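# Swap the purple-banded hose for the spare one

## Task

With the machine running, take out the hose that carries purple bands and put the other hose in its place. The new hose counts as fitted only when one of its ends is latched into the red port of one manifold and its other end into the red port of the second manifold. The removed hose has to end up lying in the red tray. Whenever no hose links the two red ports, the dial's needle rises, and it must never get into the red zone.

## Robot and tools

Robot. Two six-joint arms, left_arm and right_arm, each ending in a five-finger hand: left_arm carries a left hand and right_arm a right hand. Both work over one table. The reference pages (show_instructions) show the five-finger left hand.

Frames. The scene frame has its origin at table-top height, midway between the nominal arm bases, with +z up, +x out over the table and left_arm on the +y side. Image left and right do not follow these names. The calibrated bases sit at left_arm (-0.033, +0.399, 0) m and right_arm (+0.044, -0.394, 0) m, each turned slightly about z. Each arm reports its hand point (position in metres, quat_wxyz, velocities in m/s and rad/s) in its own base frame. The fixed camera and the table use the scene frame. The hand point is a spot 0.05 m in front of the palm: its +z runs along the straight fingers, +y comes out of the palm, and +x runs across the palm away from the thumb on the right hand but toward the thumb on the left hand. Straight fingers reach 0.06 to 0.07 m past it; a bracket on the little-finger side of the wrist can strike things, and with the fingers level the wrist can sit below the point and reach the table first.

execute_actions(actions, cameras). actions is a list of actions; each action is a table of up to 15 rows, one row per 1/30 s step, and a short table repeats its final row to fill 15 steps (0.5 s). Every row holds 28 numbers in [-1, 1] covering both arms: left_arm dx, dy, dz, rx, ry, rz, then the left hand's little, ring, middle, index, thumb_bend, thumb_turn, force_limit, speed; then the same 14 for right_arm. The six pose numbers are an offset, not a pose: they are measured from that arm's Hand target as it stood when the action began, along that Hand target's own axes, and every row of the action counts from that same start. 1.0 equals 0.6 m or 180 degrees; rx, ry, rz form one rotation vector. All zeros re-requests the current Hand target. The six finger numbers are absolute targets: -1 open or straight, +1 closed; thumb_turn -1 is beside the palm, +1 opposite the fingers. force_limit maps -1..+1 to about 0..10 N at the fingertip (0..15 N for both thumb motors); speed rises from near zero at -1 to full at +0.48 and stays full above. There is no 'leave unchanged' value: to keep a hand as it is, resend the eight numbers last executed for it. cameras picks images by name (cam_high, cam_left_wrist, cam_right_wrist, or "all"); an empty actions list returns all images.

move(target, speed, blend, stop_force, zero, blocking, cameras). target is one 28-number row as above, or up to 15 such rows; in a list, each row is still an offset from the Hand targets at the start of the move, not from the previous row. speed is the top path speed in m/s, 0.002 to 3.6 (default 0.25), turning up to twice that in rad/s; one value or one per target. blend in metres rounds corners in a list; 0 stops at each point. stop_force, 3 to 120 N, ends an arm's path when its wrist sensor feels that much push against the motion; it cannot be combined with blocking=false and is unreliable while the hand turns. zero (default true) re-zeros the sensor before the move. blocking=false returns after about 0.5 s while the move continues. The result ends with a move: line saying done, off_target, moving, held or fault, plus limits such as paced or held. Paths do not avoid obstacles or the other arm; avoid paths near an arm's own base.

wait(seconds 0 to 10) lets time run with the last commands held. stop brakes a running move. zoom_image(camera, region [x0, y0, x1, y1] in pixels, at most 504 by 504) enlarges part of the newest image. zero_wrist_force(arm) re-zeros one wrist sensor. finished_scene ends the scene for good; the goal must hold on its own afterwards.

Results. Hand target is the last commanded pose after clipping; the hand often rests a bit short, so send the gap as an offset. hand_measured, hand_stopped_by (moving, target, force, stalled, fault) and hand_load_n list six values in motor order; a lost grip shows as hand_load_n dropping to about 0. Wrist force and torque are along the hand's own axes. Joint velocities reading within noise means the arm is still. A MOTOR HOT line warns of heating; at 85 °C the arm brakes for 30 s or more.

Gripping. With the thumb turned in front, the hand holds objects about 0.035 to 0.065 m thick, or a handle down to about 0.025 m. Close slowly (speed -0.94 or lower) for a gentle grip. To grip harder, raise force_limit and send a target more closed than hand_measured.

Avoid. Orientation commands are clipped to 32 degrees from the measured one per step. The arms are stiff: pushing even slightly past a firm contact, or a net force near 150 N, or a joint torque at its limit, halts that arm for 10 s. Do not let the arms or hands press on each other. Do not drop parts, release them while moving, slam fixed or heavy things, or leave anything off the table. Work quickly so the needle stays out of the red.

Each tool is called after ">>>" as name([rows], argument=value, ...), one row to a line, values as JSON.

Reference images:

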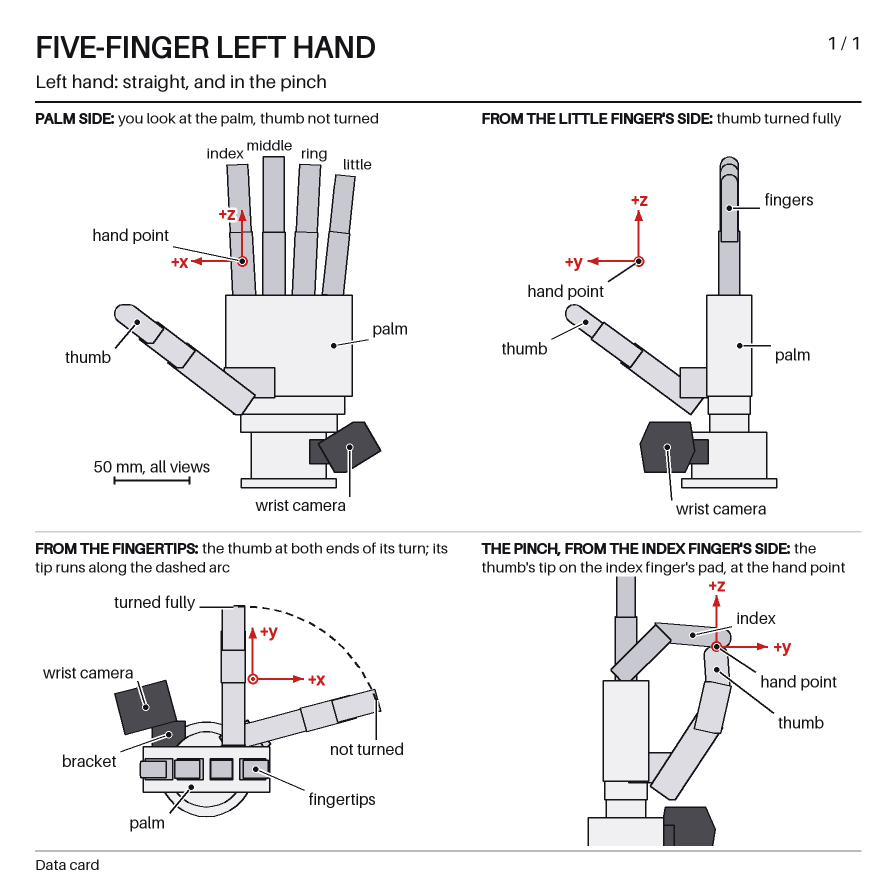

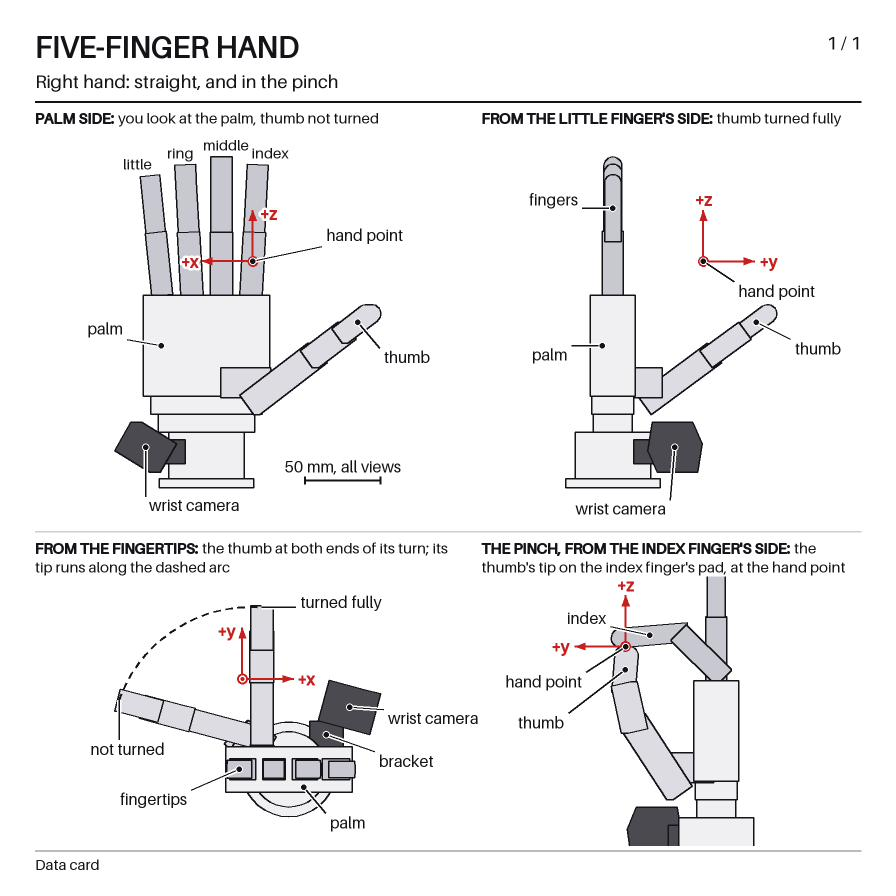

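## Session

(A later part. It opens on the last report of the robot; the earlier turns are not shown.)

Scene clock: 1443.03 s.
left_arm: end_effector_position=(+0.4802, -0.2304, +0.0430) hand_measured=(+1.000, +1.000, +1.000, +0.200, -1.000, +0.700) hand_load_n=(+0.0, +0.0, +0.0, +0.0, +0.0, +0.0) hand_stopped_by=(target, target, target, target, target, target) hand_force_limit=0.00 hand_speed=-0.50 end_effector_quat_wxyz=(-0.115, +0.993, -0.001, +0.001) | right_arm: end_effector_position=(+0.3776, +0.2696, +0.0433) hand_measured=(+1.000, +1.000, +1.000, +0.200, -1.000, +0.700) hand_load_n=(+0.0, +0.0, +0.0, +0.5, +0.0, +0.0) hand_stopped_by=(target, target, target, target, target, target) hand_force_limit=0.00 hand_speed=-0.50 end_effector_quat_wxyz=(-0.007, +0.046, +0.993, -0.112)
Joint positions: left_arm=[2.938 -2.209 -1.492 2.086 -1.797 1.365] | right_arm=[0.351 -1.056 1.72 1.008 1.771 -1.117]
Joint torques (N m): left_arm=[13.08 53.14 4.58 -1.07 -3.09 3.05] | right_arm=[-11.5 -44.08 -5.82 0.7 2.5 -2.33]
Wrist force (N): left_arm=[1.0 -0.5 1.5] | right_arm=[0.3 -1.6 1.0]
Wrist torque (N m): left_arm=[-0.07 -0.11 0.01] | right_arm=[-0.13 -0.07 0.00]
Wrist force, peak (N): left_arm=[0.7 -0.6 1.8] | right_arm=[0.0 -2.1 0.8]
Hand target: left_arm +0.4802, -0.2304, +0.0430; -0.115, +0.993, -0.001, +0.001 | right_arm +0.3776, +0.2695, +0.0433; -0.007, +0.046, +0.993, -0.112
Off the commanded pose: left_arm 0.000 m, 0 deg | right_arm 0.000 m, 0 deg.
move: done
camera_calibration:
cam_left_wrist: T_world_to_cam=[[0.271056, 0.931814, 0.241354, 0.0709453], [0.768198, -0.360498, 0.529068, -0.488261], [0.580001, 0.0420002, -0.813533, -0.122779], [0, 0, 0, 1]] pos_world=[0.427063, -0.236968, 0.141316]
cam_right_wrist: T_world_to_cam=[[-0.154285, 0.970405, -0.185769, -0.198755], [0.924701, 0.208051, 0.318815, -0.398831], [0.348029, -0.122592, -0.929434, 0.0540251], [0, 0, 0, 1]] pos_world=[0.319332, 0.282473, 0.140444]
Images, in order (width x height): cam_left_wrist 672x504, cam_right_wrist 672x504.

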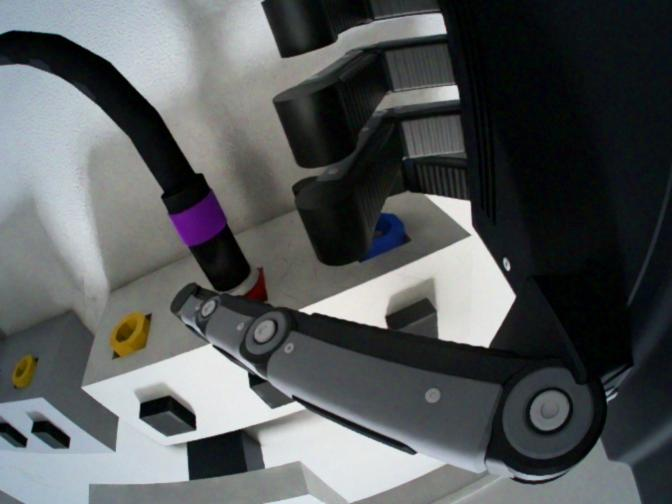

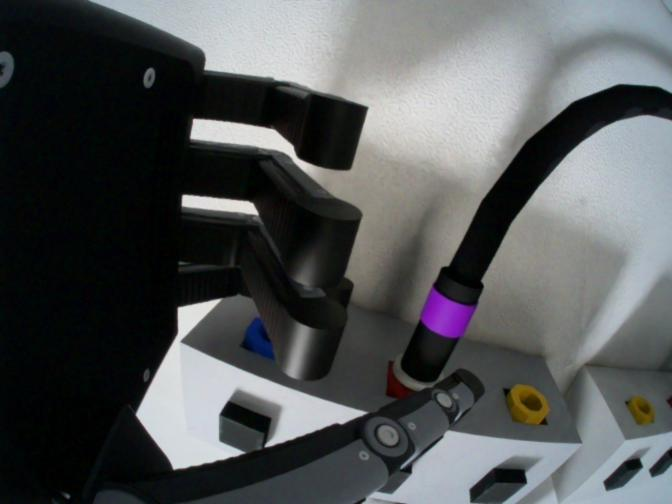

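>>> move([
  [0.0002,-0.0217,-0.0924,0,0,0,1,1,1,0.2,-1,0.7,0,-0.5,0.0003,-0.0211,-0.0923,0,0,0,1,1,1,0.2,-1,0.7,0,-0.5],
  [-0.2348,-0.187,-0.0539,-0.0002,0.0301,0.128,1,1,1,0.2,-1,0.7,0,-0.5,0.4454,0.1766,-0.1359,-0.0004,0.0254,0.1112,1,1,1,0.2,-1,0.7,0,-0.5],
  [-0.235,-0.1577,0.0707,-0.0002,0.0301,0.128,1,1,1,0.2,-1,0.7,0,-0.5,0.4449,0.2053,-0.0103,-0.0004,0.0254,0.1112,1,1,1,0.2,-1,0.7,0,-0.5],
], speed=[0.15,0.2,0.1], blend=[0.02,0.02,0], cameras=["cam_left_wrist","cam_right_wrist"])

>>> zoom_image(camera="cam_left_wrist", region=[120, 140, 300, 320])

>>> zoom_image(camera="cam_right_wrist", region=[360, 220, 540, 400])

Scene clock: 1474.80 s.
left_arm: end_effector_position=(+0.3395, -0.1281, +0.0231) hand_measured=(+1.000, +1.000, +1.000, +0.200, -1.000, +0.700) hand_load_n=(+0.0, +0.0, +0.0, +0.0, +0.0, +0.0) hand_stopped_by=(target, target, target, target, target, target) hand_force_limit=0.00 hand_speed=-0.50 end_effector_quat_wxyz=(-0.112, +0.972, -0.205, +0.025) | right_arm: end_effector_position=(+0.1230, +0.4153, +0.0230) hand_measured=(+1.000, +1.000, +1.000, +0.200, -1.000, +0.700) hand_load_n=(+0.0, +0.0, +0.0, +0.0, +0.0, +0.0) hand_stopped_by=(target, target, target, target, target, target) hand_force_limit=0.00 hand_speed=-0.50 end_effector_quat_wxyz=(-0.027, +0.222, +0.969, -0.109)
Joint positions: left_arm=[3.204 -1.87 -2.057 2.466 -1.774 2.06] | right_arm=[1.041 -1.017 1.76 1.051 1.584 -0.077]
Joint torques (N m): left_arm=[-8.95 12.95 2.99 -0.43 2.35 -0.75] | right_arm=[10.04 -23.87 -6.55 1.1 -2.15 2.64]
Wrist force (N): left_arm=[0.9 -0.7 1.5] | right_arm=[0.4 -1.4 0.9]
Wrist torque (N m): left_arm=[-0.12 -0.09 0.04] | right_arm=[-0.08 -0.06 -0.18]
Wrist force, peak (N): left_arm=[0.7 -0.2 2.5] | right_arm=[0.9 -2.3 0.3]
Hand target: left_arm +0.3395, -0.1282, +0.0230; -0.112, +0.972, -0.205, +0.025 | right_arm +0.1230, +0.4153, +0.0229; -0.027, +0.222, +0.969, -0.109
Off the commanded pose: left_arm 0.000 m, 0 deg | right_arm 0.000 m, 0 deg.
move: done
camera_calibration:
cam_left_wrist: T_world_to_cam=[[0.622238, 0.744572, 0.241727, -0.124746], [0.558692, -0.638675, 0.52911, -0.297263], [0.548346, -0.194181, -0.813394, -0.0812931], [0, 0, 0, 1]] pos_world=[0.288277, -0.112758, 0.121316]
cam_right_wrist: T_world_to_cam=[[0.195833, 0.962882, -0.18576, -0.423169], [0.938986, -0.129499, 0.318647, -0.0488634], [0.282764, -0.236828, -0.929493, 0.197184], [0, 0, 0, 1]] pos_world=[0.0729959, 0.447833, 0.120243]
Images, in order (width x height): cam_left_wrist 672x504, cam_right_wrist 672x504.

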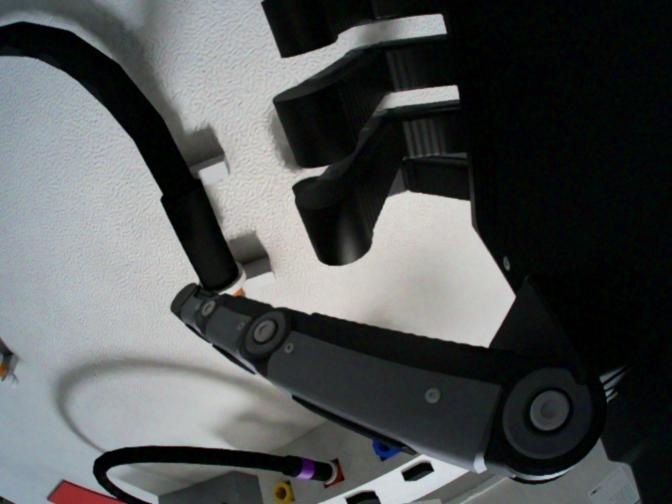

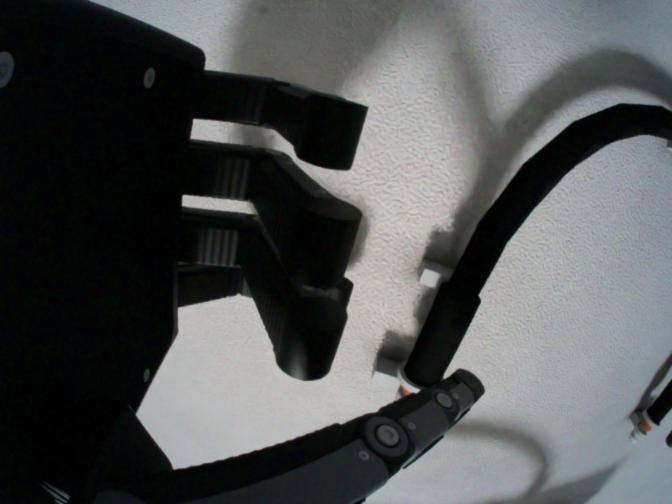

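Scaled by 2.800 from the camera's 672x504 image, which has a finer 960x720 frame.

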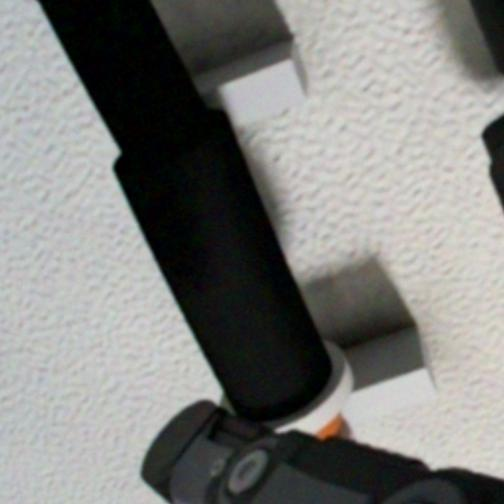

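Scaled by 2.800 from the camera's 672x504 image, which has a finer 960x720 frame.

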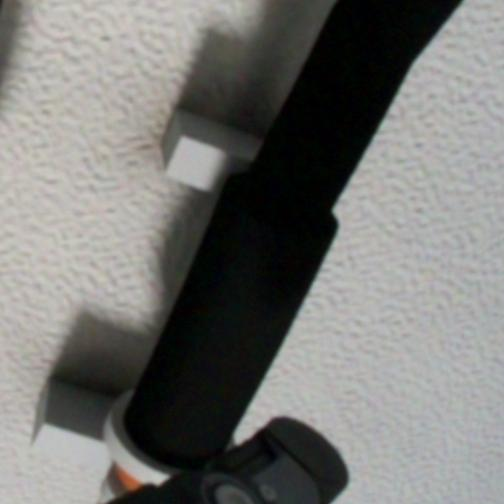

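>>> move(target=[0,0.05,0,0,0,0,1,1,1,0.2,-1,0.7,0,-0.5,0,0.05,0,0,0,0,1,1,1,0.2,-1,0.7,0,-0.5], speed=0.06, stop_force=6, cameras=["cam_left_wrist","cam_right_wrist"])

>>> zoom_image(camera="cam_left_wrist", region=[200, 130, 360, 310])

>>> zoom_image(camera="cam_right_wrist", region=[300, 250, 460, 420])

Scene clock: 1483.90 s.
left_arm: end_effector_position=(+0.3277, -0.1549, +0.0161) hand_measured=(+1.000, +1.000, +1.000, +0.200, -1.000, +0.700) hand_load_n=(+0.0, +0.0, +0.0, +0.0, +0.0, +0.0) hand_stopped_by=(target, target, target, target, target, target) hand_force_limit=0.00 hand_speed=-0.50 end_effector_quat_wxyz=(-0.112, +0.972, -0.205, +0.025) | right_arm: end_effector_position=(+0.1357, +0.4416, +0.0163) hand_measured=(+1.000, +1.000, +1.000, +0.200, -1.000, +0.700) hand_load_n=(+0.5, +0.0, +0.0, +0.0, +0.0, +0.0) hand_stopped_by=(target, target, target, target, target, target) hand_force_limit=0.00 hand_speed=-0.50 end_effector_quat_wxyz=(-0.027, +0.222, +0.969, -0.109)
Joint positions: left_arm=[3.116 -1.886 -2.065 2.472 -1.783 1.971] | right_arm=[1.046 -0.953 1.669 1.079 1.583 -0.072]
Joint torques (N m): left_arm=[-11.83 13.24 18.22 -1.71 -3.17 -2.75] | right_arm=[10.21 -27.16 -21.18 3.85 -1.84 2.62]
Wrist force (N): left_arm=[1.1 -0.7 1.3] | right_arm=[0.4 -1.2 0.8]
Wrist torque (N m): left_arm=[-0.09 -0.13 0.11] | right_arm=[-0.07 -0.06 -0.14]
Wrist force, peak (N): left_arm=[0.8 -1.2 1.6] | right_arm=[0.3 -2.1 0.8]
Hand target: left_arm +0.3277, -0.1549, +0.0162; -0.112, +0.972, -0.205, +0.025 | right_arm +0.1357, +0.4416, +0.0163; -0.027, +0.222, +0.969, -0.109
Off the commanded pose: left_arm 0.000 m, 0 deg | right_arm 0.000 m, 0 deg.
move: done
camera_calibration:
cam_left_wrist: T_world_to_cam=[[0.622238, 0.744572, 0.241727, -0.0957814], [0.558692, -0.638675, 0.52911, -0.304136], [0.548346, -0.194181, -0.813394, -0.0856391], [0, 0, 0, 1]] pos_world=[0.276477, -0.139558, 0.114416]
cam_right_wrist: T_world_to_cam=[[0.195833, 0.962882, -0.18576, -0.452243], [0.938986, -0.129499, 0.318647, -0.0552159], [0.282764, -0.236828, -0.929493, 0.193501], [0, 0, 0, 1]] pos_world=[0.0856959, 0.474133, 0.113443]
Images, in order (width x height): cam_left_wrist 672x504, cam_right_wrist 672x504.

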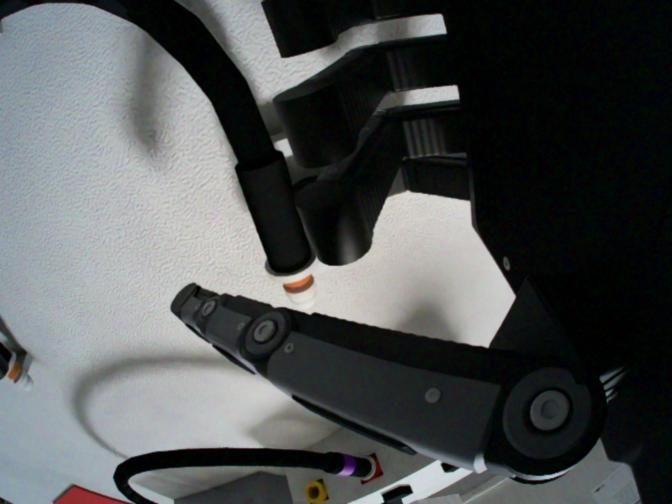

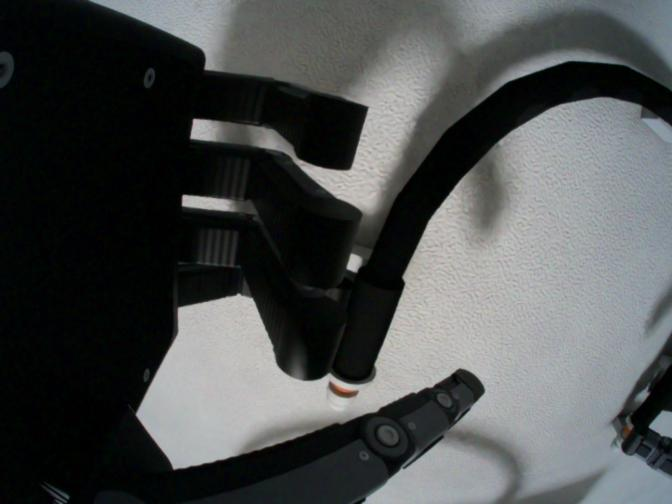

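Scaled by 2.800 from the camera's 672x504 image, which has a finer 960x720 frame.

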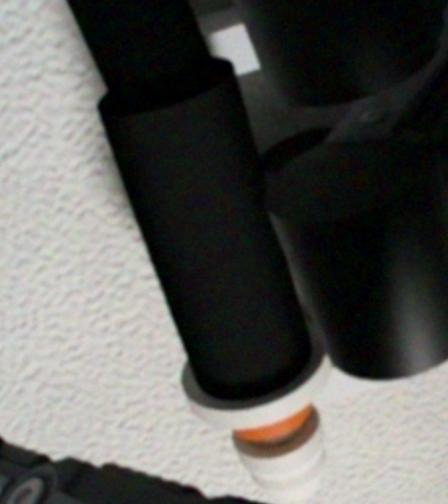

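Scaled by 2.965 from the camera's 672x504 image, which has a finer 960x720 frame.

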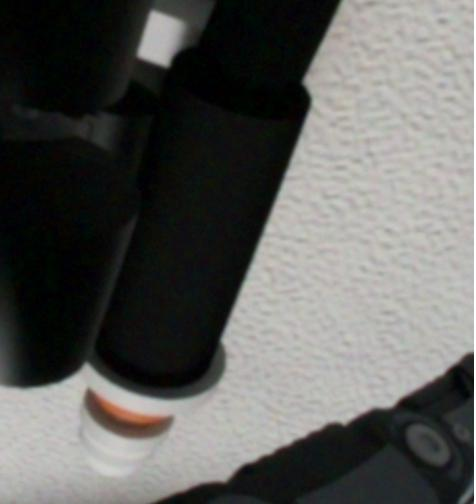

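>>> move(target=[0,0,0,0,0.0073,0.0314,1,1,1,0.2,-1,0.7,0,-0.5,0,0,0,0,-0.0043,-0.019,1,1,1,0.2,-1,0.7,0,-0.5], speed=0.05, cameras=["cam_left_wrist","cam_right_wrist"])

Scene clock: 1593.47 s.
left_arm: end_effector_position=(+0.3277, -0.1549, +0.0162) hand_measured=(+1.000, +1.000, +1.000, +0.200, -1.000, +0.700) hand_load_n=(+0.0, +0.0, +0.0, +0.0, +0.0, +0.0) hand_stopped_by=(target, target, target, target, target, target) hand_force_limit=0.00 hand_speed=-0.50 end_effector_quat_wxyz=(-0.111, +0.960, -0.254, +0.030) | right_arm: end_effector_position=(+0.1357, +0.4416, +0.0163) hand_measured=(+1.000, +1.000, +1.000, +0.200, -1.000, +0.700) hand_load_n=(+0.0, +0.0, +0.0, +0.0, +0.0, +0.0) hand_stopped_by=(target, target, target, target, target, target) hand_force_limit=0.00 hand_speed=-0.50 end_effector_quat_wxyz=(-0.024, +0.193, +0.975, -0.109)
Joint positions: left_arm=[3.125 -1.882 -2.063 2.488 -1.772 2.083] | right_arm=[1.045 -0.957 1.675 1.075 1.597 -0.133]
Joint torques (N m): left_arm=[13.33 38.84 18.78 -0.66 2.34 2.74] | right_arm=[-10.08 -45.33 -5.88 1.02 2.34 -2.41]
Wrist force (N): left_arm=[0.8 -0.7 1.6] | right_arm=[0.8 -1.6 1.2]
Wrist torque (N m): left_arm=[-0.12 -0.08 0.04] | right_arm=[-0.16 -0.13 0.05]
Wrist force, peak (N): left_arm=[0.7 -0.9 1.8] | right_arm=[0.8 -1.6 1.2]
Hand target: left_arm +0.3277, -0.1549, +0.0162; -0.111, +0.960, -0.254, +0.030 | right_arm +0.1357, +0.4416, +0.0163; -0.024, +0.192, +0.975, -0.109
Off the commanded pose: left_arm 0.000 m, 0 deg | right_arm 0.000 m, 0 deg.
move: done
camera_calibration:
cam_left_wrist: T_world_to_cam=[[0.69426, 0.677833, 0.241963, -0.129691], [0.491354, -0.692035, 0.528828, -0.290302], [0.525904, -0.248255, -0.813508, -0.0866416], [0, 0, 0, 1]] pos_world=[0.278245, -0.1345, 0.114416]
cam_right_wrist: T_world_to_cam=[[0.136612, 0.973087, -0.185578, -0.448728], [0.945154, -0.0719293, 0.318605, -0.0814484], [0.296682, -0.218925, -0.929544, 0.183711], [0, 0, 0, 1]] pos_world=[0.0837792, 0.471012, 0.113443]
Images, in order (width x height): cam_left_wrist 672x504, cam_right_wrist 672x504.

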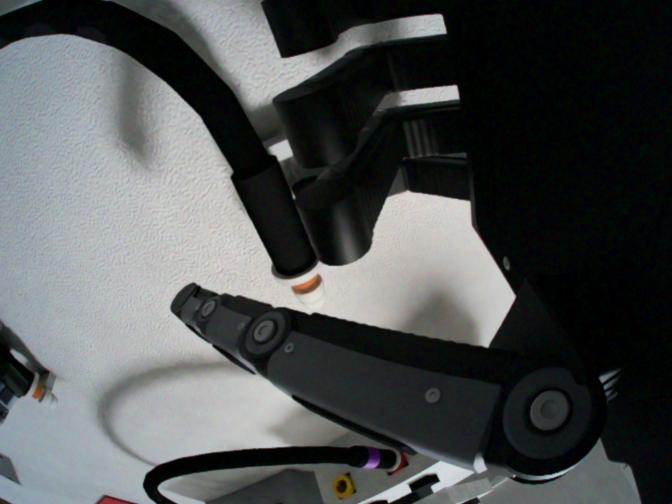

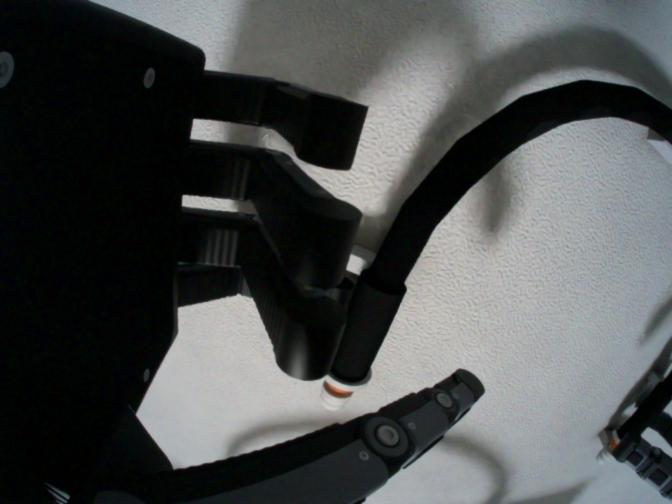

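>>> move(target=[0,0,0,0,-0.0025,-0.0108,1,1,1,0.2,-1,0.7,0,-0.5,0,0,0,0,0.0043,0.019,1,1,1,0.2,-1,0.7,0,-0.5], speed=0.05)

>>> execute_actions([
  [[0,0,0,0,0,0,1,1,1,0.26,-0.65,0.7,0,-0.5,0,0,0,0,0,0,1,1,1,0.26,-0.65,0.7,0,-0.5]],
  [[0,0,0,0,0,0,1,1,1,0.26,-0.65,0.7,0,-0.5,0,0,0,0,0,0,1,1,1,0.26,-0.65,0.7,0,-0.5]],
  [[0,0,0,0,0,0,1,1,1,0.26,-0.25,0.7,0,-0.9,0,0,0,0,0,0,1,1,1,0.26,-0.25,0.7,0,-0.9]],
  [[0,0,0,0,0,0,1,1,1,0.26,-0.25,0.7,0,-0.9,0,0,0,0,0,0,1,1,1,0.26,-0.25,0.7,0,-0.9]],
  [[0,0,0,0,0,0,1,1,1,0.26,-0.25,0.7,0,-0.9,0,0,0,0,0,0,1,1,1,0.26,-0.25,0.7,0,-0.9]],
  [[0,0,0,0,0,0,1,1,1,0.4,-0.5,0.7,0.7,-0.92,0,0,0,0,0,0,1,1,1,0.4,-0.5,0.7,0.7,-0.92]],
  [[0,0,0,0,0,0,1,1,1,0.4,-0.5,0.7,0.7,-0.92,0,0,0,0,0,0,1,1,1,0.4,-0.5,0.7,0.7,-0.92]],
  [[0,0,0,0,0,0,1,1,1,0.4,-0.3,0.7,0.7,-0.92,0,0,0,0,0,0,1,1,1,0.4,-0.3,0.7,0.7,-0.92]],
  [[0,0,0,0,0,0,1,1,1,0.4,-0.3,0.7,0.7,-0.92,0,0,0,0,0,0,1,1,1,0.4,-0.3,0.7,0.7,-0.92]],
], cameras=["cam_left_wrist","cam_right_wrist"])

Scene clock: 1615.87 s.
left_arm: end_effector_position=(+0.3277, -0.1549, +0.0162) hand_measured=(+1.000, +1.000, +1.000, +0.200, -1.000, +0.700) hand_load_n=(+0.0, +0.0, +0.0, +0.0, +0.0, +0.0) hand_stopped_by=(target, target, target, target, target, target) hand_force_limit=0.00 hand_speed=-0.50 end_effector_quat_wxyz=(-0.112, +0.965, -0.237, +0.029) | right_arm: end_effector_position=(+0.1357, +0.4416, +0.0163) hand_measured=(+1.000, +1.000, +1.000, +0.200, -1.000, +0.700) hand_load_n=(+0.0, +0.0, +0.0, +0.0, +0.0, +0.0) hand_stopped_by=(target, target, target, target, target, target) hand_force_limit=0.00 hand_speed=-0.50 end_effector_quat_wxyz=(-0.027, +0.222, +0.969, -0.109)
Joint positions: left_arm=[3.122 -1.883 -2.064 2.483 -1.776 2.045] | right_arm=[1.046 -0.953 1.669 1.079 1.583 -0.073]
Joint torques (N m): left_arm=[-12.59 13.1 1.95 -3.92 -3.27 -2.64] | right_arm=[9.39 -27.76 -20.8 3.97 -2.06 2.5]
Wrist force (N): left_arm=[0.7 -0.7 1.3] | right_arm=[0.5 -1.4 0.7]
Wrist torque (N m): left_arm=[-0.10 -0.07 0.09] | right_arm=[-0.08 -0.08 -0.13]
Wrist force, peak (N): left_arm=[1.3 -0.9 1.6] | right_arm=[0.4 -1.9 0.9]
Hand target: left_arm +0.3277, -0.1549, +0.0162; -0.112, +0.965, -0.237, +0.029 | right_arm +0.1357, +0.4416, +0.0163; -0.027, +0.222, +0.969, -0.109
Off the commanded pose: left_arm 0.000 m, 0 deg | right_arm 0.000 m, 0 deg.
move: done

Scene clock: 1620.57 s.
left_arm: end_effector_position=(+0.3277, -0.1549, +0.0162) hand_measured=(+1.000, +1.000, +1.000, +0.286, -0.508, +0.700) hand_load_n=(+0.0, +0.0, +0.0, +8.5, +13.0, +0.5) hand_stopped_by=(target, target, target, force, force, target) hand_force_limit=0.70 hand_speed=-0.92 end_effector_quat_wxyz=(-0.112, +0.965, -0.237, +0.029) | right_arm: end_effector_position=(+0.1357, +0.4416, +0.0163) hand_measured=(+1.000, +1.000, +1.000, +0.272, -0.504, +0.700) hand_load_n=(+0.0, +0.0, -0.5, +10.0, +12.5, +1.0) hand_stopped_by=(target, target, target, force, force, target) hand_force_limit=0.70 hand_speed=-0.92 end_effector_quat_wxyz=(-0.027, +0.222, +0.969, -0.109)
Joint positions: left_arm=[3.122 -1.883 -2.064 2.483 -1.776 2.045] | right_arm=[1.046 -0.953 1.669 1.079 1.583 -0.072]
Joint torques (N m): left_arm=[-9.42 14.84 6.89 -2.67 -2.24 -1.98] | right_arm=[8.87 -27.88 -11.71 2.47 -0.99 2.25]
Wrist force (N): left_arm=[1.0 -0.8 1.5] | right_arm=[0.4 -1.4 1.1]
Wrist torque (N m): left_arm=[-0.10 -0.12 0.12] | right_arm=[-0.08 -0.07 -0.14]
Wrist force, peak (N): left_arm=[1.8 -0.9 -3.7] | right_arm=[-0.2 -1.8 -3.5]
Hand target: left_arm +0.3277, -0.1549, +0.0162; -0.112, +0.965, -0.237, +0.029 | right_arm +0.1357, +0.4416, +0.0163; -0.027, +0.222, +0.969, -0.109
Off the commanded pose: left_arm 0.000 m, 0 deg | right_arm 0.000 m, 0 deg.
Step readings (end_effector_position of left_arm | right_arm):
0: (+0.3277, -0.1549, +0.0162) | (+0.1357, +0.4416, +0.0163)
1: (+0.3277, -0.1549, +0.0162) | (+0.1357, +0.4416, +0.0163)
2: (+0.3277, -0.1549, +0.0162) | (+0.1357, +0.4416, +0.0163)
4: (+0.3277, -0.1549, +0.0162) | (+0.1357, +0.4416, +0.0163)
8: (+0.3277, -0.1549, +0.0162) | (+0.1357, +0.4416, +0.0163)
15: (+0.3277, -0.1549, +0.0162) | (+0.1357, +0.4416, +0.0163)
16: (+0.3277, -0.1549, +0.0162) | (+0.1357, +0.4416, +0.0163)
17: (+0.3277, -0.1549, +0.0162) | (+0.1357, +0.4416, +0.0163)
19: (+0.3277, -0.1549, +0.0162) | (+0.1357, +0.4416, +0.0163)
23: (+0.3277, -0.1549, +0.0162) | (+0.1357, +0.4416, +0.0163)
30: (+0.3277, -0.1549, +0.0162) | (+0.1357, +0.4416, +0.0163)
31: (+0.3277, -0.1549, +0.0162) | (+0.1357, +0.4416, +0.0163)
32: (+0.3277, -0.1549, +0.0162) | (+0.1357, +0.4416, +0.0163)
34: (+0.3277, -0.1549, +0.0162) | (+0.1357, +0.4416, +0.0163)
38: (+0.3277, -0.1549, +0.0162) | (+0.1357, +0.4416, +0.0163)
45: (+0.3277, -0.1549, +0.0162) | (+0.1357, +0.4416, +0.0163)
46: (+0.3277, -0.1549, +0.0162) | (+0.1357, +0.4416, +0.0163)
47: (+0.3277, -0.1549, +0.0162) | (+0.1357, +0.4416, +0.0163)
49: (+0.3277, -0.1549, +0.0162) | (+0.1357, +0.4416, +0.0163)
53: (+0.3277, -0.1549, +0.0162) | (+0.1357, +0.4416, +0.0163)
60: (+0.3277, -0.1549, +0.0162) | (+0.1357, +0.4416, +0.0163)
61: (+0.3277, -0.1549, +0.0162) | (+0.1357, +0.4416, +0.0163)
62: (+0.3277, -0.1549, +0.0162) | (+0.1357, +0.4416, +0.0163)
64: (+0.3277, -0.1549, +0.0162) | (+0.1357, +0.4416, +0.0163)
68: (+0.3277, -0.1549, +0.0162) | (+0.1357, +0.4416, +0.0163)
75: (+0.3277, -0.1549, +0.0162) | (+0.1357, +0.4416, +0.0163)
76: (+0.3277, -0.1549, +0.0162) | (+0.1357, +0.4416, +0.0163)
77: (+0.3277, -0.1549, +0.0162) | (+0.1357, +0.4416, +0.0163)
79: (+0.3277, -0.1549, +0.0162) | (+0.1357, +0.4416, +0.0163)
83: (+0.3277, -0.1549, +0.0162) | (+0.1357, +0.4416, +0.0163)
90: (+0.3277, -0.1549, +0.0162) | (+0.1357, +0.4416, +0.0163)
91: (+0.3277, -0.1549, +0.0162) | (+0.1357, +0.4416, +0.0163)
92: (+0.3277, -0.1549, +0.0162) | (+0.1357, +0.4416, +0.0163)
94: (+0.3277, -0.1549, +0.0162) | (+0.1357, +0.4416, +0.0163)
98: (+0.3277, -0.1549, +0.0162) | (+0.1357, +0.4416, +0.0163)
105: (+0.3277, -0.1549, +0.0162) | (+0.1357, +0.4416, +0.0163)
106: (+0.3277, -0.1549, +0.0162) | (+0.1357, +0.4416, +0.0163)
107: (+0.3277, -0.1549, +0.0162) | (+0.1357, +0.4416, +0.0163)
109: (+0.3277, -0.1549, +0.0162) | (+0.1357, +0.4416, +0.0163)
113: (+0.3277, -0.1549, +0.0162) | (+0.1357, +0.4416, +0.0163)
120: (+0.3277, -0.1549, +0.0162) | (+0.1357, +0.4416, +0.0163)
121: (+0.3277, -0.1549, +0.0162) | (+0.1357, +0.4416, +0.0163)
122: (+0.3277, -0.1549, +0.0162) | (+0.1357, +0.4416, +0.0163)
124: (+0.3277, -0.1549, +0.0162) | (+0.1357, +0.4416, +0.0163)
128: (+0.3277, -0.1549, +0.0162) | (+0.1357, +0.4416, +0.0163)
135: (+0.3277, -0.1549, +0.0162) | (+0.1357, +0.4416, +0.0163)
camera_calibration:
cam_left_wrist: T_world_to_cam=[[0.670331, 0.701531, 0.24189, -0.118192], [0.515024, -0.674504, 0.528957, -0.295405], [0.534235, -0.229997, -0.813446, -0.0865819], [0, 0, 0, 1]] pos_world=[0.277623, -0.13625, 0.114416]
cam_right_wrist: T_world_to_cam=[[0.195833, 0.962882, -0.18576, -0.452243], [0.938986, -0.129499, 0.318647, -0.0552159], [0.282764, -0.236828, -0.929493, 0.193501], [0, 0, 0, 1]] pos_world=[0.0856959, 0.474133, 0.113443]
Images, in order (width x height): cam_left_wrist 672x504, cam_right_wrist 672x504.

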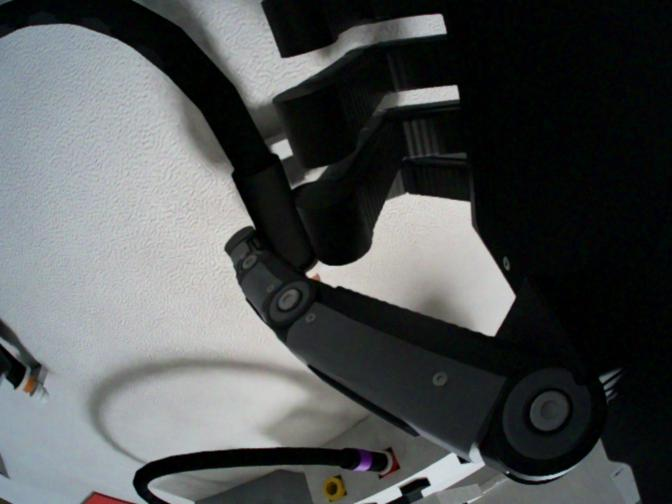

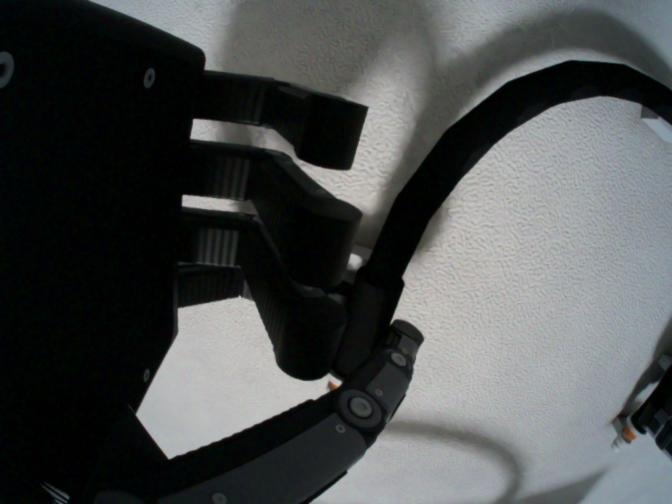

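>>> move([
  [0.0004,-0.0333,-0.141,0,0,0,1,1,1,0.4,-0.3,0.7,0.7,-0.92,0.0006,-0.0321,-0.1416,0,0,0,1,1,1,0.4,-0.3,0.7,0.7,-0.92],
  [0.2558,0.0204,-0.1529,0.0004,-0.0351,-0.1489,1,1,1,0.4,-0.3,0.7,0.7,-0.92,-0.4183,-0.0943,-0.1294,0.0005,-0.0252,-0.1112,1,1,1,0.4,-0.3,0.7,0.7,-0.92],
], speed=[0.06,0.12], blend=[0.02,0], cameras=["all"])

>>> zoom_image(camera="cam_high", region=[480, 250, 540, 310])

>>> zoom_image(camera="cam_high", region=[420, 225, 480, 285])

>>> zoom_image(camera="cam_right_wrist", region=[552, 350, 672, 470])

>>> zoom_image(camera="cam_left_wrist", region=[0, 310, 120, 430])

Scene clock: 1647.70 s.
left_arm: end_effector_position=(+0.4483, -0.2551, +0.1030) hand_measured=(+1.000, +1.000, +1.000, +0.286, -0.508, +0.700) hand_load_n=(+0.0, +0.0, +0.0, +8.5, +13.0, +0.5) hand_stopped_by=(target, target, target, force, force, target) hand_force_limit=0.70 hand_speed=-0.92 end_effector_quat_wxyz=(-0.115, +0.993, -0.001, +0.001) | right_arm: end_effector_position=(+0.3453, +0.2979, +0.1036) hand_measured=(+1.000, +1.000, +1.000, +0.272, -0.504, +0.700) hand_load_n=(+0.0, +0.0, +0.0, +9.5, +12.5, +1.0) hand_stopped_by=(target, target, target, force, force, target) hand_force_limit=0.70 hand_speed=-0.92 end_effector_quat_wxyz=(-0.007, +0.046, +0.993, -0.112)
Joint positions: left_arm=[2.871 -2.107 -1.492 1.969 -1.794 1.295] | right_arm=[0.444 -1.147 1.684 1.153 1.761 -1.023]
Joint torques (N m): left_arm=[-12.79 26.38 21.41 -3.85 1.77 -2.95] | right_arm=[-10.18 -21.38 -23.2 0.91 2.38 -2.44]
Wrist force (N): left_arm=[0.8 -0.4 2.2] | right_arm=[0.1 -1.4 1.5]
Wrist torque (N m): left_arm=[-0.12 -0.06 0.09] | right_arm=[-0.12 -0.03 -0.01]
Wrist force, peak (N): left_arm=[0.9 -0.6 2.5] | right_arm=[0.4 -2.2 1.5]
Hand target: left_arm +0.4483, -0.2551, +0.1030; -0.115, +0.993, -0.001, +0.001 | right_arm +0.3453, +0.2979, +0.1036; -0.007, +0.046, +0.993, -0.112
Off the commanded pose: left_arm 0.000 m, 0 deg | right_arm 0.000 m, 0 deg.
move: done
camera_calibration:
cam_left_wrist: T_world_to_cam=[[0.270187, 0.931925, 0.241899, 0.0884801], [0.768657, -0.360082, 0.528684, -0.504433], [0.579798, 0.0430939, -0.81362, -0.0540381], [0, 0, 0, 1]] pos_world=[0.395161, -0.261766, 0.201316]
cam_right_wrist: T_world_to_cam=[[-0.154254, 0.970403, -0.185806, -0.220081], [0.924945, 0.207949, 0.318174, -0.394097], [0.347395, -0.122781, -0.929646, 0.125041], [0, 0, 0, 1]] pos_world=[0.287131, 0.310872, 0.200743]

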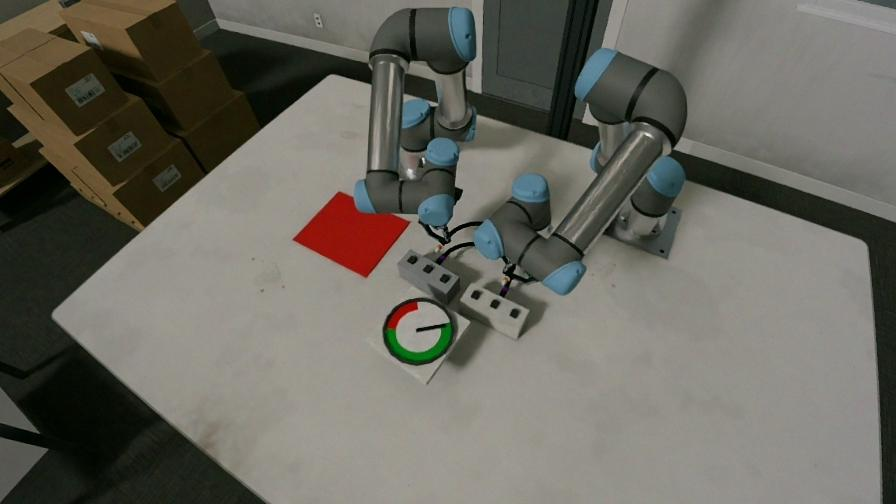

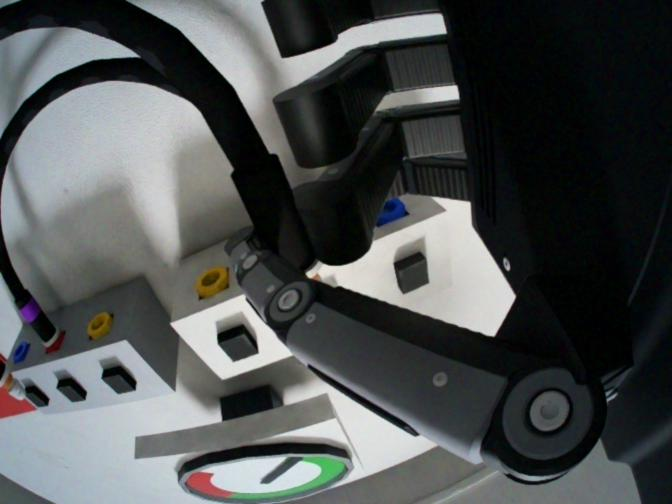

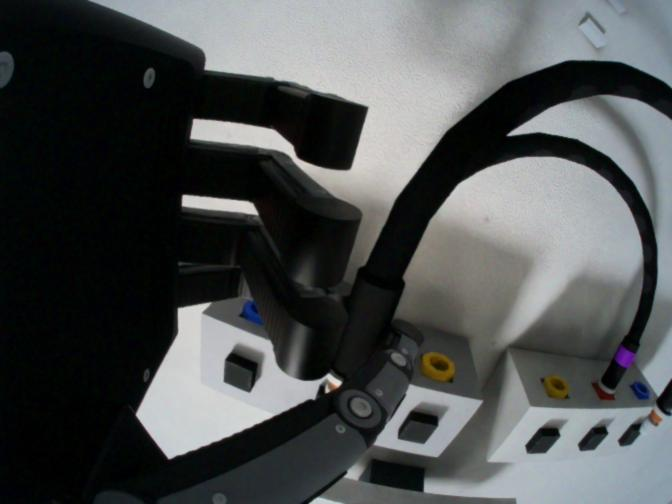

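Scaled by 8.400 from the camera's 896x504 image, which has a finer 1280x720 frame.

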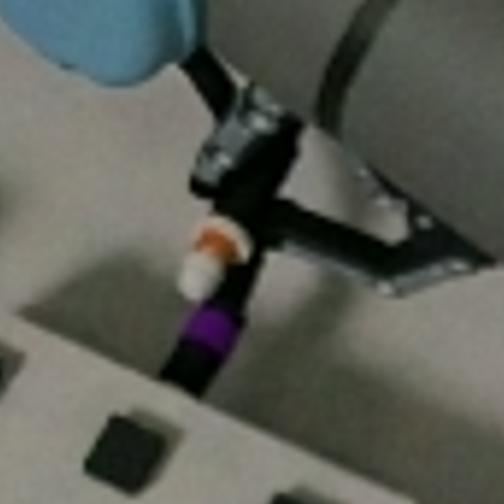

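Scaled by 8.400 from the camera's 896x504 image, which has a finer 1280x720 frame.

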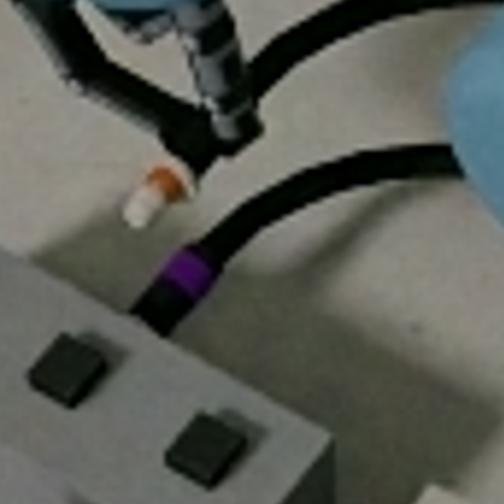

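Scaled by 4.200 from the camera's 672x504 image, which has a finer 960x720 frame.

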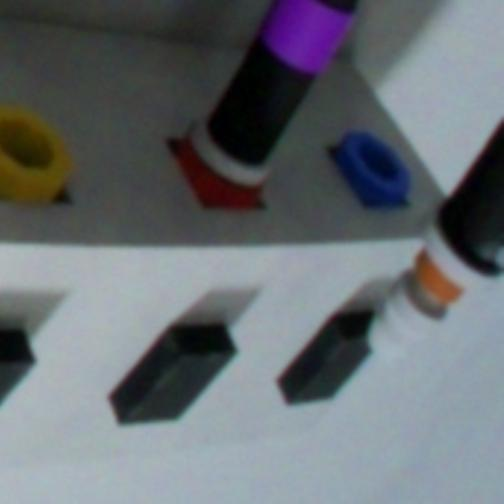

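Scaled by 4.200 from the camera's 672x504 image, which has a finer 960x720 frame.

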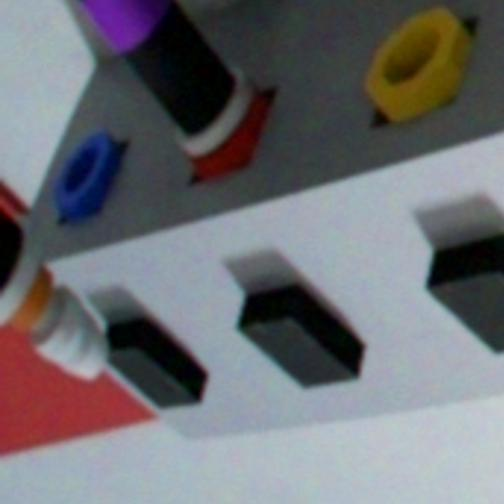

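>>> move([
  [-0.2013,-0.162,0.0377,-0.0003,0.0349,0.1485,1,1,1,0.4,-0.3,0.7,0.7,-0.92,0.3706,0.2011,-0.0447,-0.0004,0.0254,0.1112,1,1,1,0.4,-0.3,0.7,0.7,-0.92],
  [-0.2016,-0.129,0.1783,-0.0003,0.0349,0.1485,1,1,1,0.4,-0.3,0.7,0.7,-0.92,0.3701,0.2336,0.0974,-0.0004,0.0254,0.1112,1,1,1,0.4,-0.3,0.7,0.7,-0.92],
], speed=[0.12,0.04], blend=[0.01,0])

>>> execute_actions([
  [[0,0,0,0,0,0,1,1,1,0.26,-0.75,0.7,0,-0.75,0,0,0,0,0,0,1,1,1,0.26,-0.75,0.7,0,-0.75]],
  [[0,0,0,0,0,0,1,1,1,0.26,-0.75,0.7,0,-0.75,0,0,0,0,0,0,1,1,1,0.26,-0.75,0.7,0,-0.75]],
  [[0,0,0,0,0,0,1,1,1,0.2,-1,0.7,0,-0.5,0,0,0,0,0,0,1,1,1,0.2,-1,0.7,0,-0.5]],
  [[0,0,0,0,0,0,1,1,1,0.2,-1,0.7,0,-0.5,0,0,0,0,0,0,1,1,1,0.2,-1,0.7,0,-0.5]],
], cameras=["cam_left_wrist","cam_right_wrist"])

Scene clock: 1725.93 s.
left_arm: end_effector_position=(+0.3277, -0.1551, +0.0164) hand_measured=(+1.000, +1.000, +1.000, +0.286, -0.508, +0.700) hand_load_n=(+0.0, +0.0, +0.0, +8.5, +13.0, +0.5) hand_stopped_by=(target, target, target, force, force, target) hand_force_limit=0.70 hand_speed=-0.92 end_effector_quat_wxyz=(-0.112, +0.965, -0.237, +0.028) | right_arm: end_effector_position=(+0.1354, +0.4417, +0.0165) hand_measured=(+1.000, +1.000, +1.000, +0.272, -0.504, +0.700) hand_load_n=(+0.0, +0.0, +0.0, +10.0, +12.5, +1.0) hand_stopped_by=(target, target, target, force, force, target) hand_force_limit=0.70 hand_speed=-0.92 end_effector_quat_wxyz=(-0.027, +0.222, +0.969, -0.109)
Joint positions: left_arm=[3.121 -1.883 -2.063 2.482 -1.777 2.042] | right_arm=[1.046 -0.953 1.668 1.08 1.583 -0.072]
Joint torques (N m): left_arm=[11.47 13.83 2.16 -0.61 2.56 2.86] | right_arm=[10.37 -27.39 -6.18 1.15 -2.18 2.68]
Wrist force (N): left_arm=[0.8 -0.9 1.7] | right_arm=[0.5 -1.6 1.1]
Wrist torque (N m): left_arm=[-0.13 -0.07 0.04] | right_arm=[-0.10 -0.09 -0.14]
Wrist force, peak (N): left_arm=[0.8 -0.5 2.6] | right_arm=[0.2 -2.1 1.7]
Hand target: left_arm +0.3277, -0.1551, +0.0164; -0.112, +0.965, -0.237, +0.028 | right_arm +0.1354, +0.4417, +0.0164; -0.027, +0.222, +0.969, -0.109
Off the commanded pose: left_arm 0.000 m, 0 deg | right_arm 0.000 m, 0 deg.
move: done

Scene clock: 1728.13 s.
left_arm: end_effector_position=(+0.3277, -0.1551, +0.0164) hand_measured=(+1.000, +1.000, +1.000, +0.200, -1.000, +0.700) hand_load_n=(+0.0, +0.5, +0.0, +0.0, +0.0, +0.0) hand_stopped_by=(target, target, target, target, target, target) hand_force_limit=0.00 hand_speed=-0.50 end_effector_quat_wxyz=(-0.112, +0.965, -0.237, +0.028) | right_arm: end_effector_position=(+0.1354, +0.4417, +0.0164) hand_measured=(+1.000, +1.000, +1.000, +0.200, -1.000, +0.700) hand_load_n=(+0.0, +0.0, +0.0, +0.0, +0.0, +0.0) hand_stopped_by=(target, target, target, target, target, target) hand_force_limit=0.00 hand_speed=-0.50 end_effector_quat_wxyz=(-0.027, +0.222, +0.969, -0.109)
Joint positions: left_arm=[3.121 -1.883 -2.063 2.482 -1.777 2.042] | right_arm=[1.046 -0.953 1.668 1.08 1.583 -0.072]
Joint torques (N m): left_arm=[4.29 12.97 3.77 -0.95 1.29 2.16] | right_arm=[9.12 -26.69 -6.53 0.98 -1.64 2.33]
Wrist force (N): left_arm=[0.8 -0.7 1.5] | right_arm=[0.5 -1.4 0.8]
Wrist torque (N m): left_arm=[-0.11 -0.09 0.03] | right_arm=[-0.09 -0.08 -0.13]
Wrist force, peak (N): left_arm=[0.9 -0.9 1.9] | right_arm=[0.6 -1.6 0.9]
Hand target: left_arm +0.3277, -0.1551, +0.0164; -0.112, +0.965, -0.237, +0.028 | right_arm +0.1354, +0.4417, +0.0164; -0.027, +0.222, +0.969, -0.109
Off the commanded pose: left_arm 0.000 m, 0 deg | right_arm 0.000 m, 0 deg.
Step readings (end_effector_position of left_arm | right_arm):
0: (+0.3277, -0.1551, +0.0164) | (+0.1354, +0.4417, +0.0165)
1: (+0.3277, -0.1551, +0.0164) | (+0.1354, +0.4417, +0.0164)
2: (+0.3277, -0.1551, +0.0164) | (+0.1354, +0.4417, +0.0164)
4: (+0.3277, -0.1551, +0.0164) | (+0.1354, +0.4417, +0.0164)
8: (+0.3277, -0.1551, +0.0164) | (+0.1354, +0.4417, +0.0164)
15: (+0.3277, -0.1551, +0.0164) | (+0.1354, +0.4417, +0.0164)
16: (+0.3277, -0.1551, +0.0164) | (+0.1354, +0.4417, +0.0164)
17: (+0.3277, -0.1551, +0.0164) | (+0.1354, +0.4417, +0.0164)
19: (+0.3277, -0.1551, +0.0164) | (+0.1354, +0.4417, +0.0164)
23: (+0.3277, -0.1551, +0.0164) | (+0.1354, +0.4417, +0.0164)
30: (+0.3277, -0.1551, +0.0164) | (+0.1354, +0.4417, +0.0164)
31: (+0.3277, -0.1551, +0.0164) | (+0.1354, +0.4417, +0.0164)
32: (+0.3277, -0.1551, +0.0164) | (+0.1354, +0.4417, +0.0164)
34: (+0.3277, -0.1551, +0.0164) | (+0.1354, +0.4417, +0.0164)
38: (+0.3277, -0.1551, +0.0164) | (+0.1354, +0.4417, +0.0164)
45: (+0.3277, -0.1551, +0.0164) | (+0.1354, +0.4417, +0.0164)
46: (+0.3277, -0.1551, +0.0164) | (+0.1354, +0.4417, +0.0164)
47: (+0.3277, -0.1551, +0.0164) | (+0.1354, +0.4417, +0.0164)
49: (+0.3277, -0.1551, +0.0164) | (+0.1354, +0.4417, +0.0164)
53: (+0.3277, -0.1551, +0.0164) | (+0.1354, +0.4417, +0.0164)
60: (+0.3277, -0.1551, +0.0164) | (+0.1354, +0.4417, +0.0164)
camera_calibration:
cam_left_wrist: T_world_to_cam=[[0.669423, 0.702384, 0.241929, -0.1176], [0.516089, -0.673949, 0.528625, -0.295841], [0.534346, -0.229017, -0.81365, -0.0863069], [0, 0, 0, 1]] pos_world=[0.277522, -0.136547, 0.114616]
cam_right_wrist: T_world_to_cam=[[0.195761, 0.962834, -0.186087, -0.452177], [0.939214, -0.129504, 0.317971, -0.0549239], [0.282054, -0.237022, -0.929659, 0.193966], [0, 0, 0, 1]] pos_world=[0.085395, 0.474233, 0.113642]
Images, in order (width x height): cam_left_wrist 672x504, cam_right_wrist 672x504.

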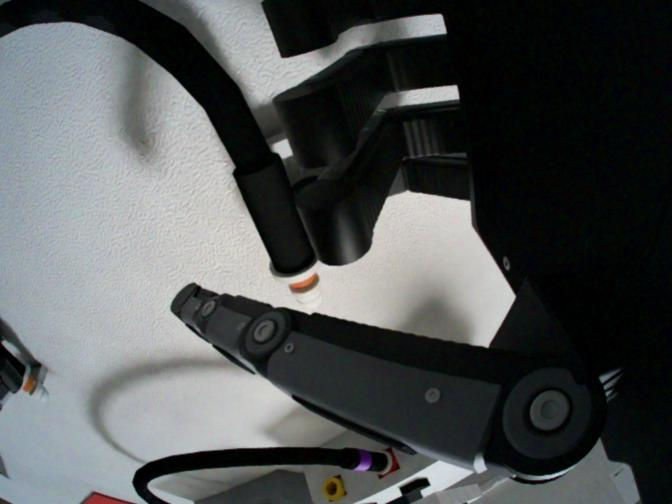

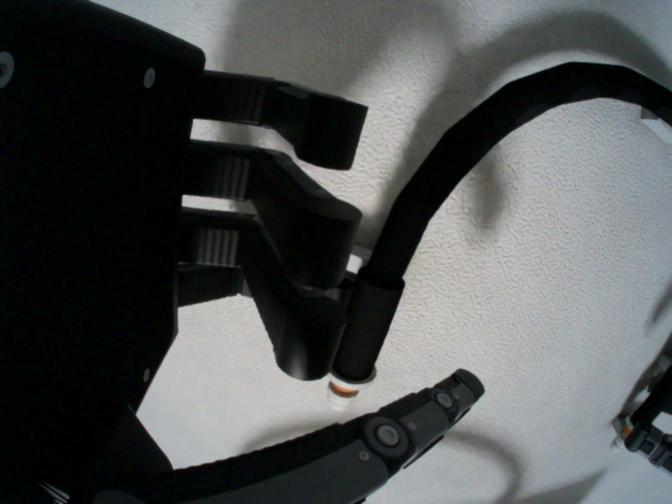

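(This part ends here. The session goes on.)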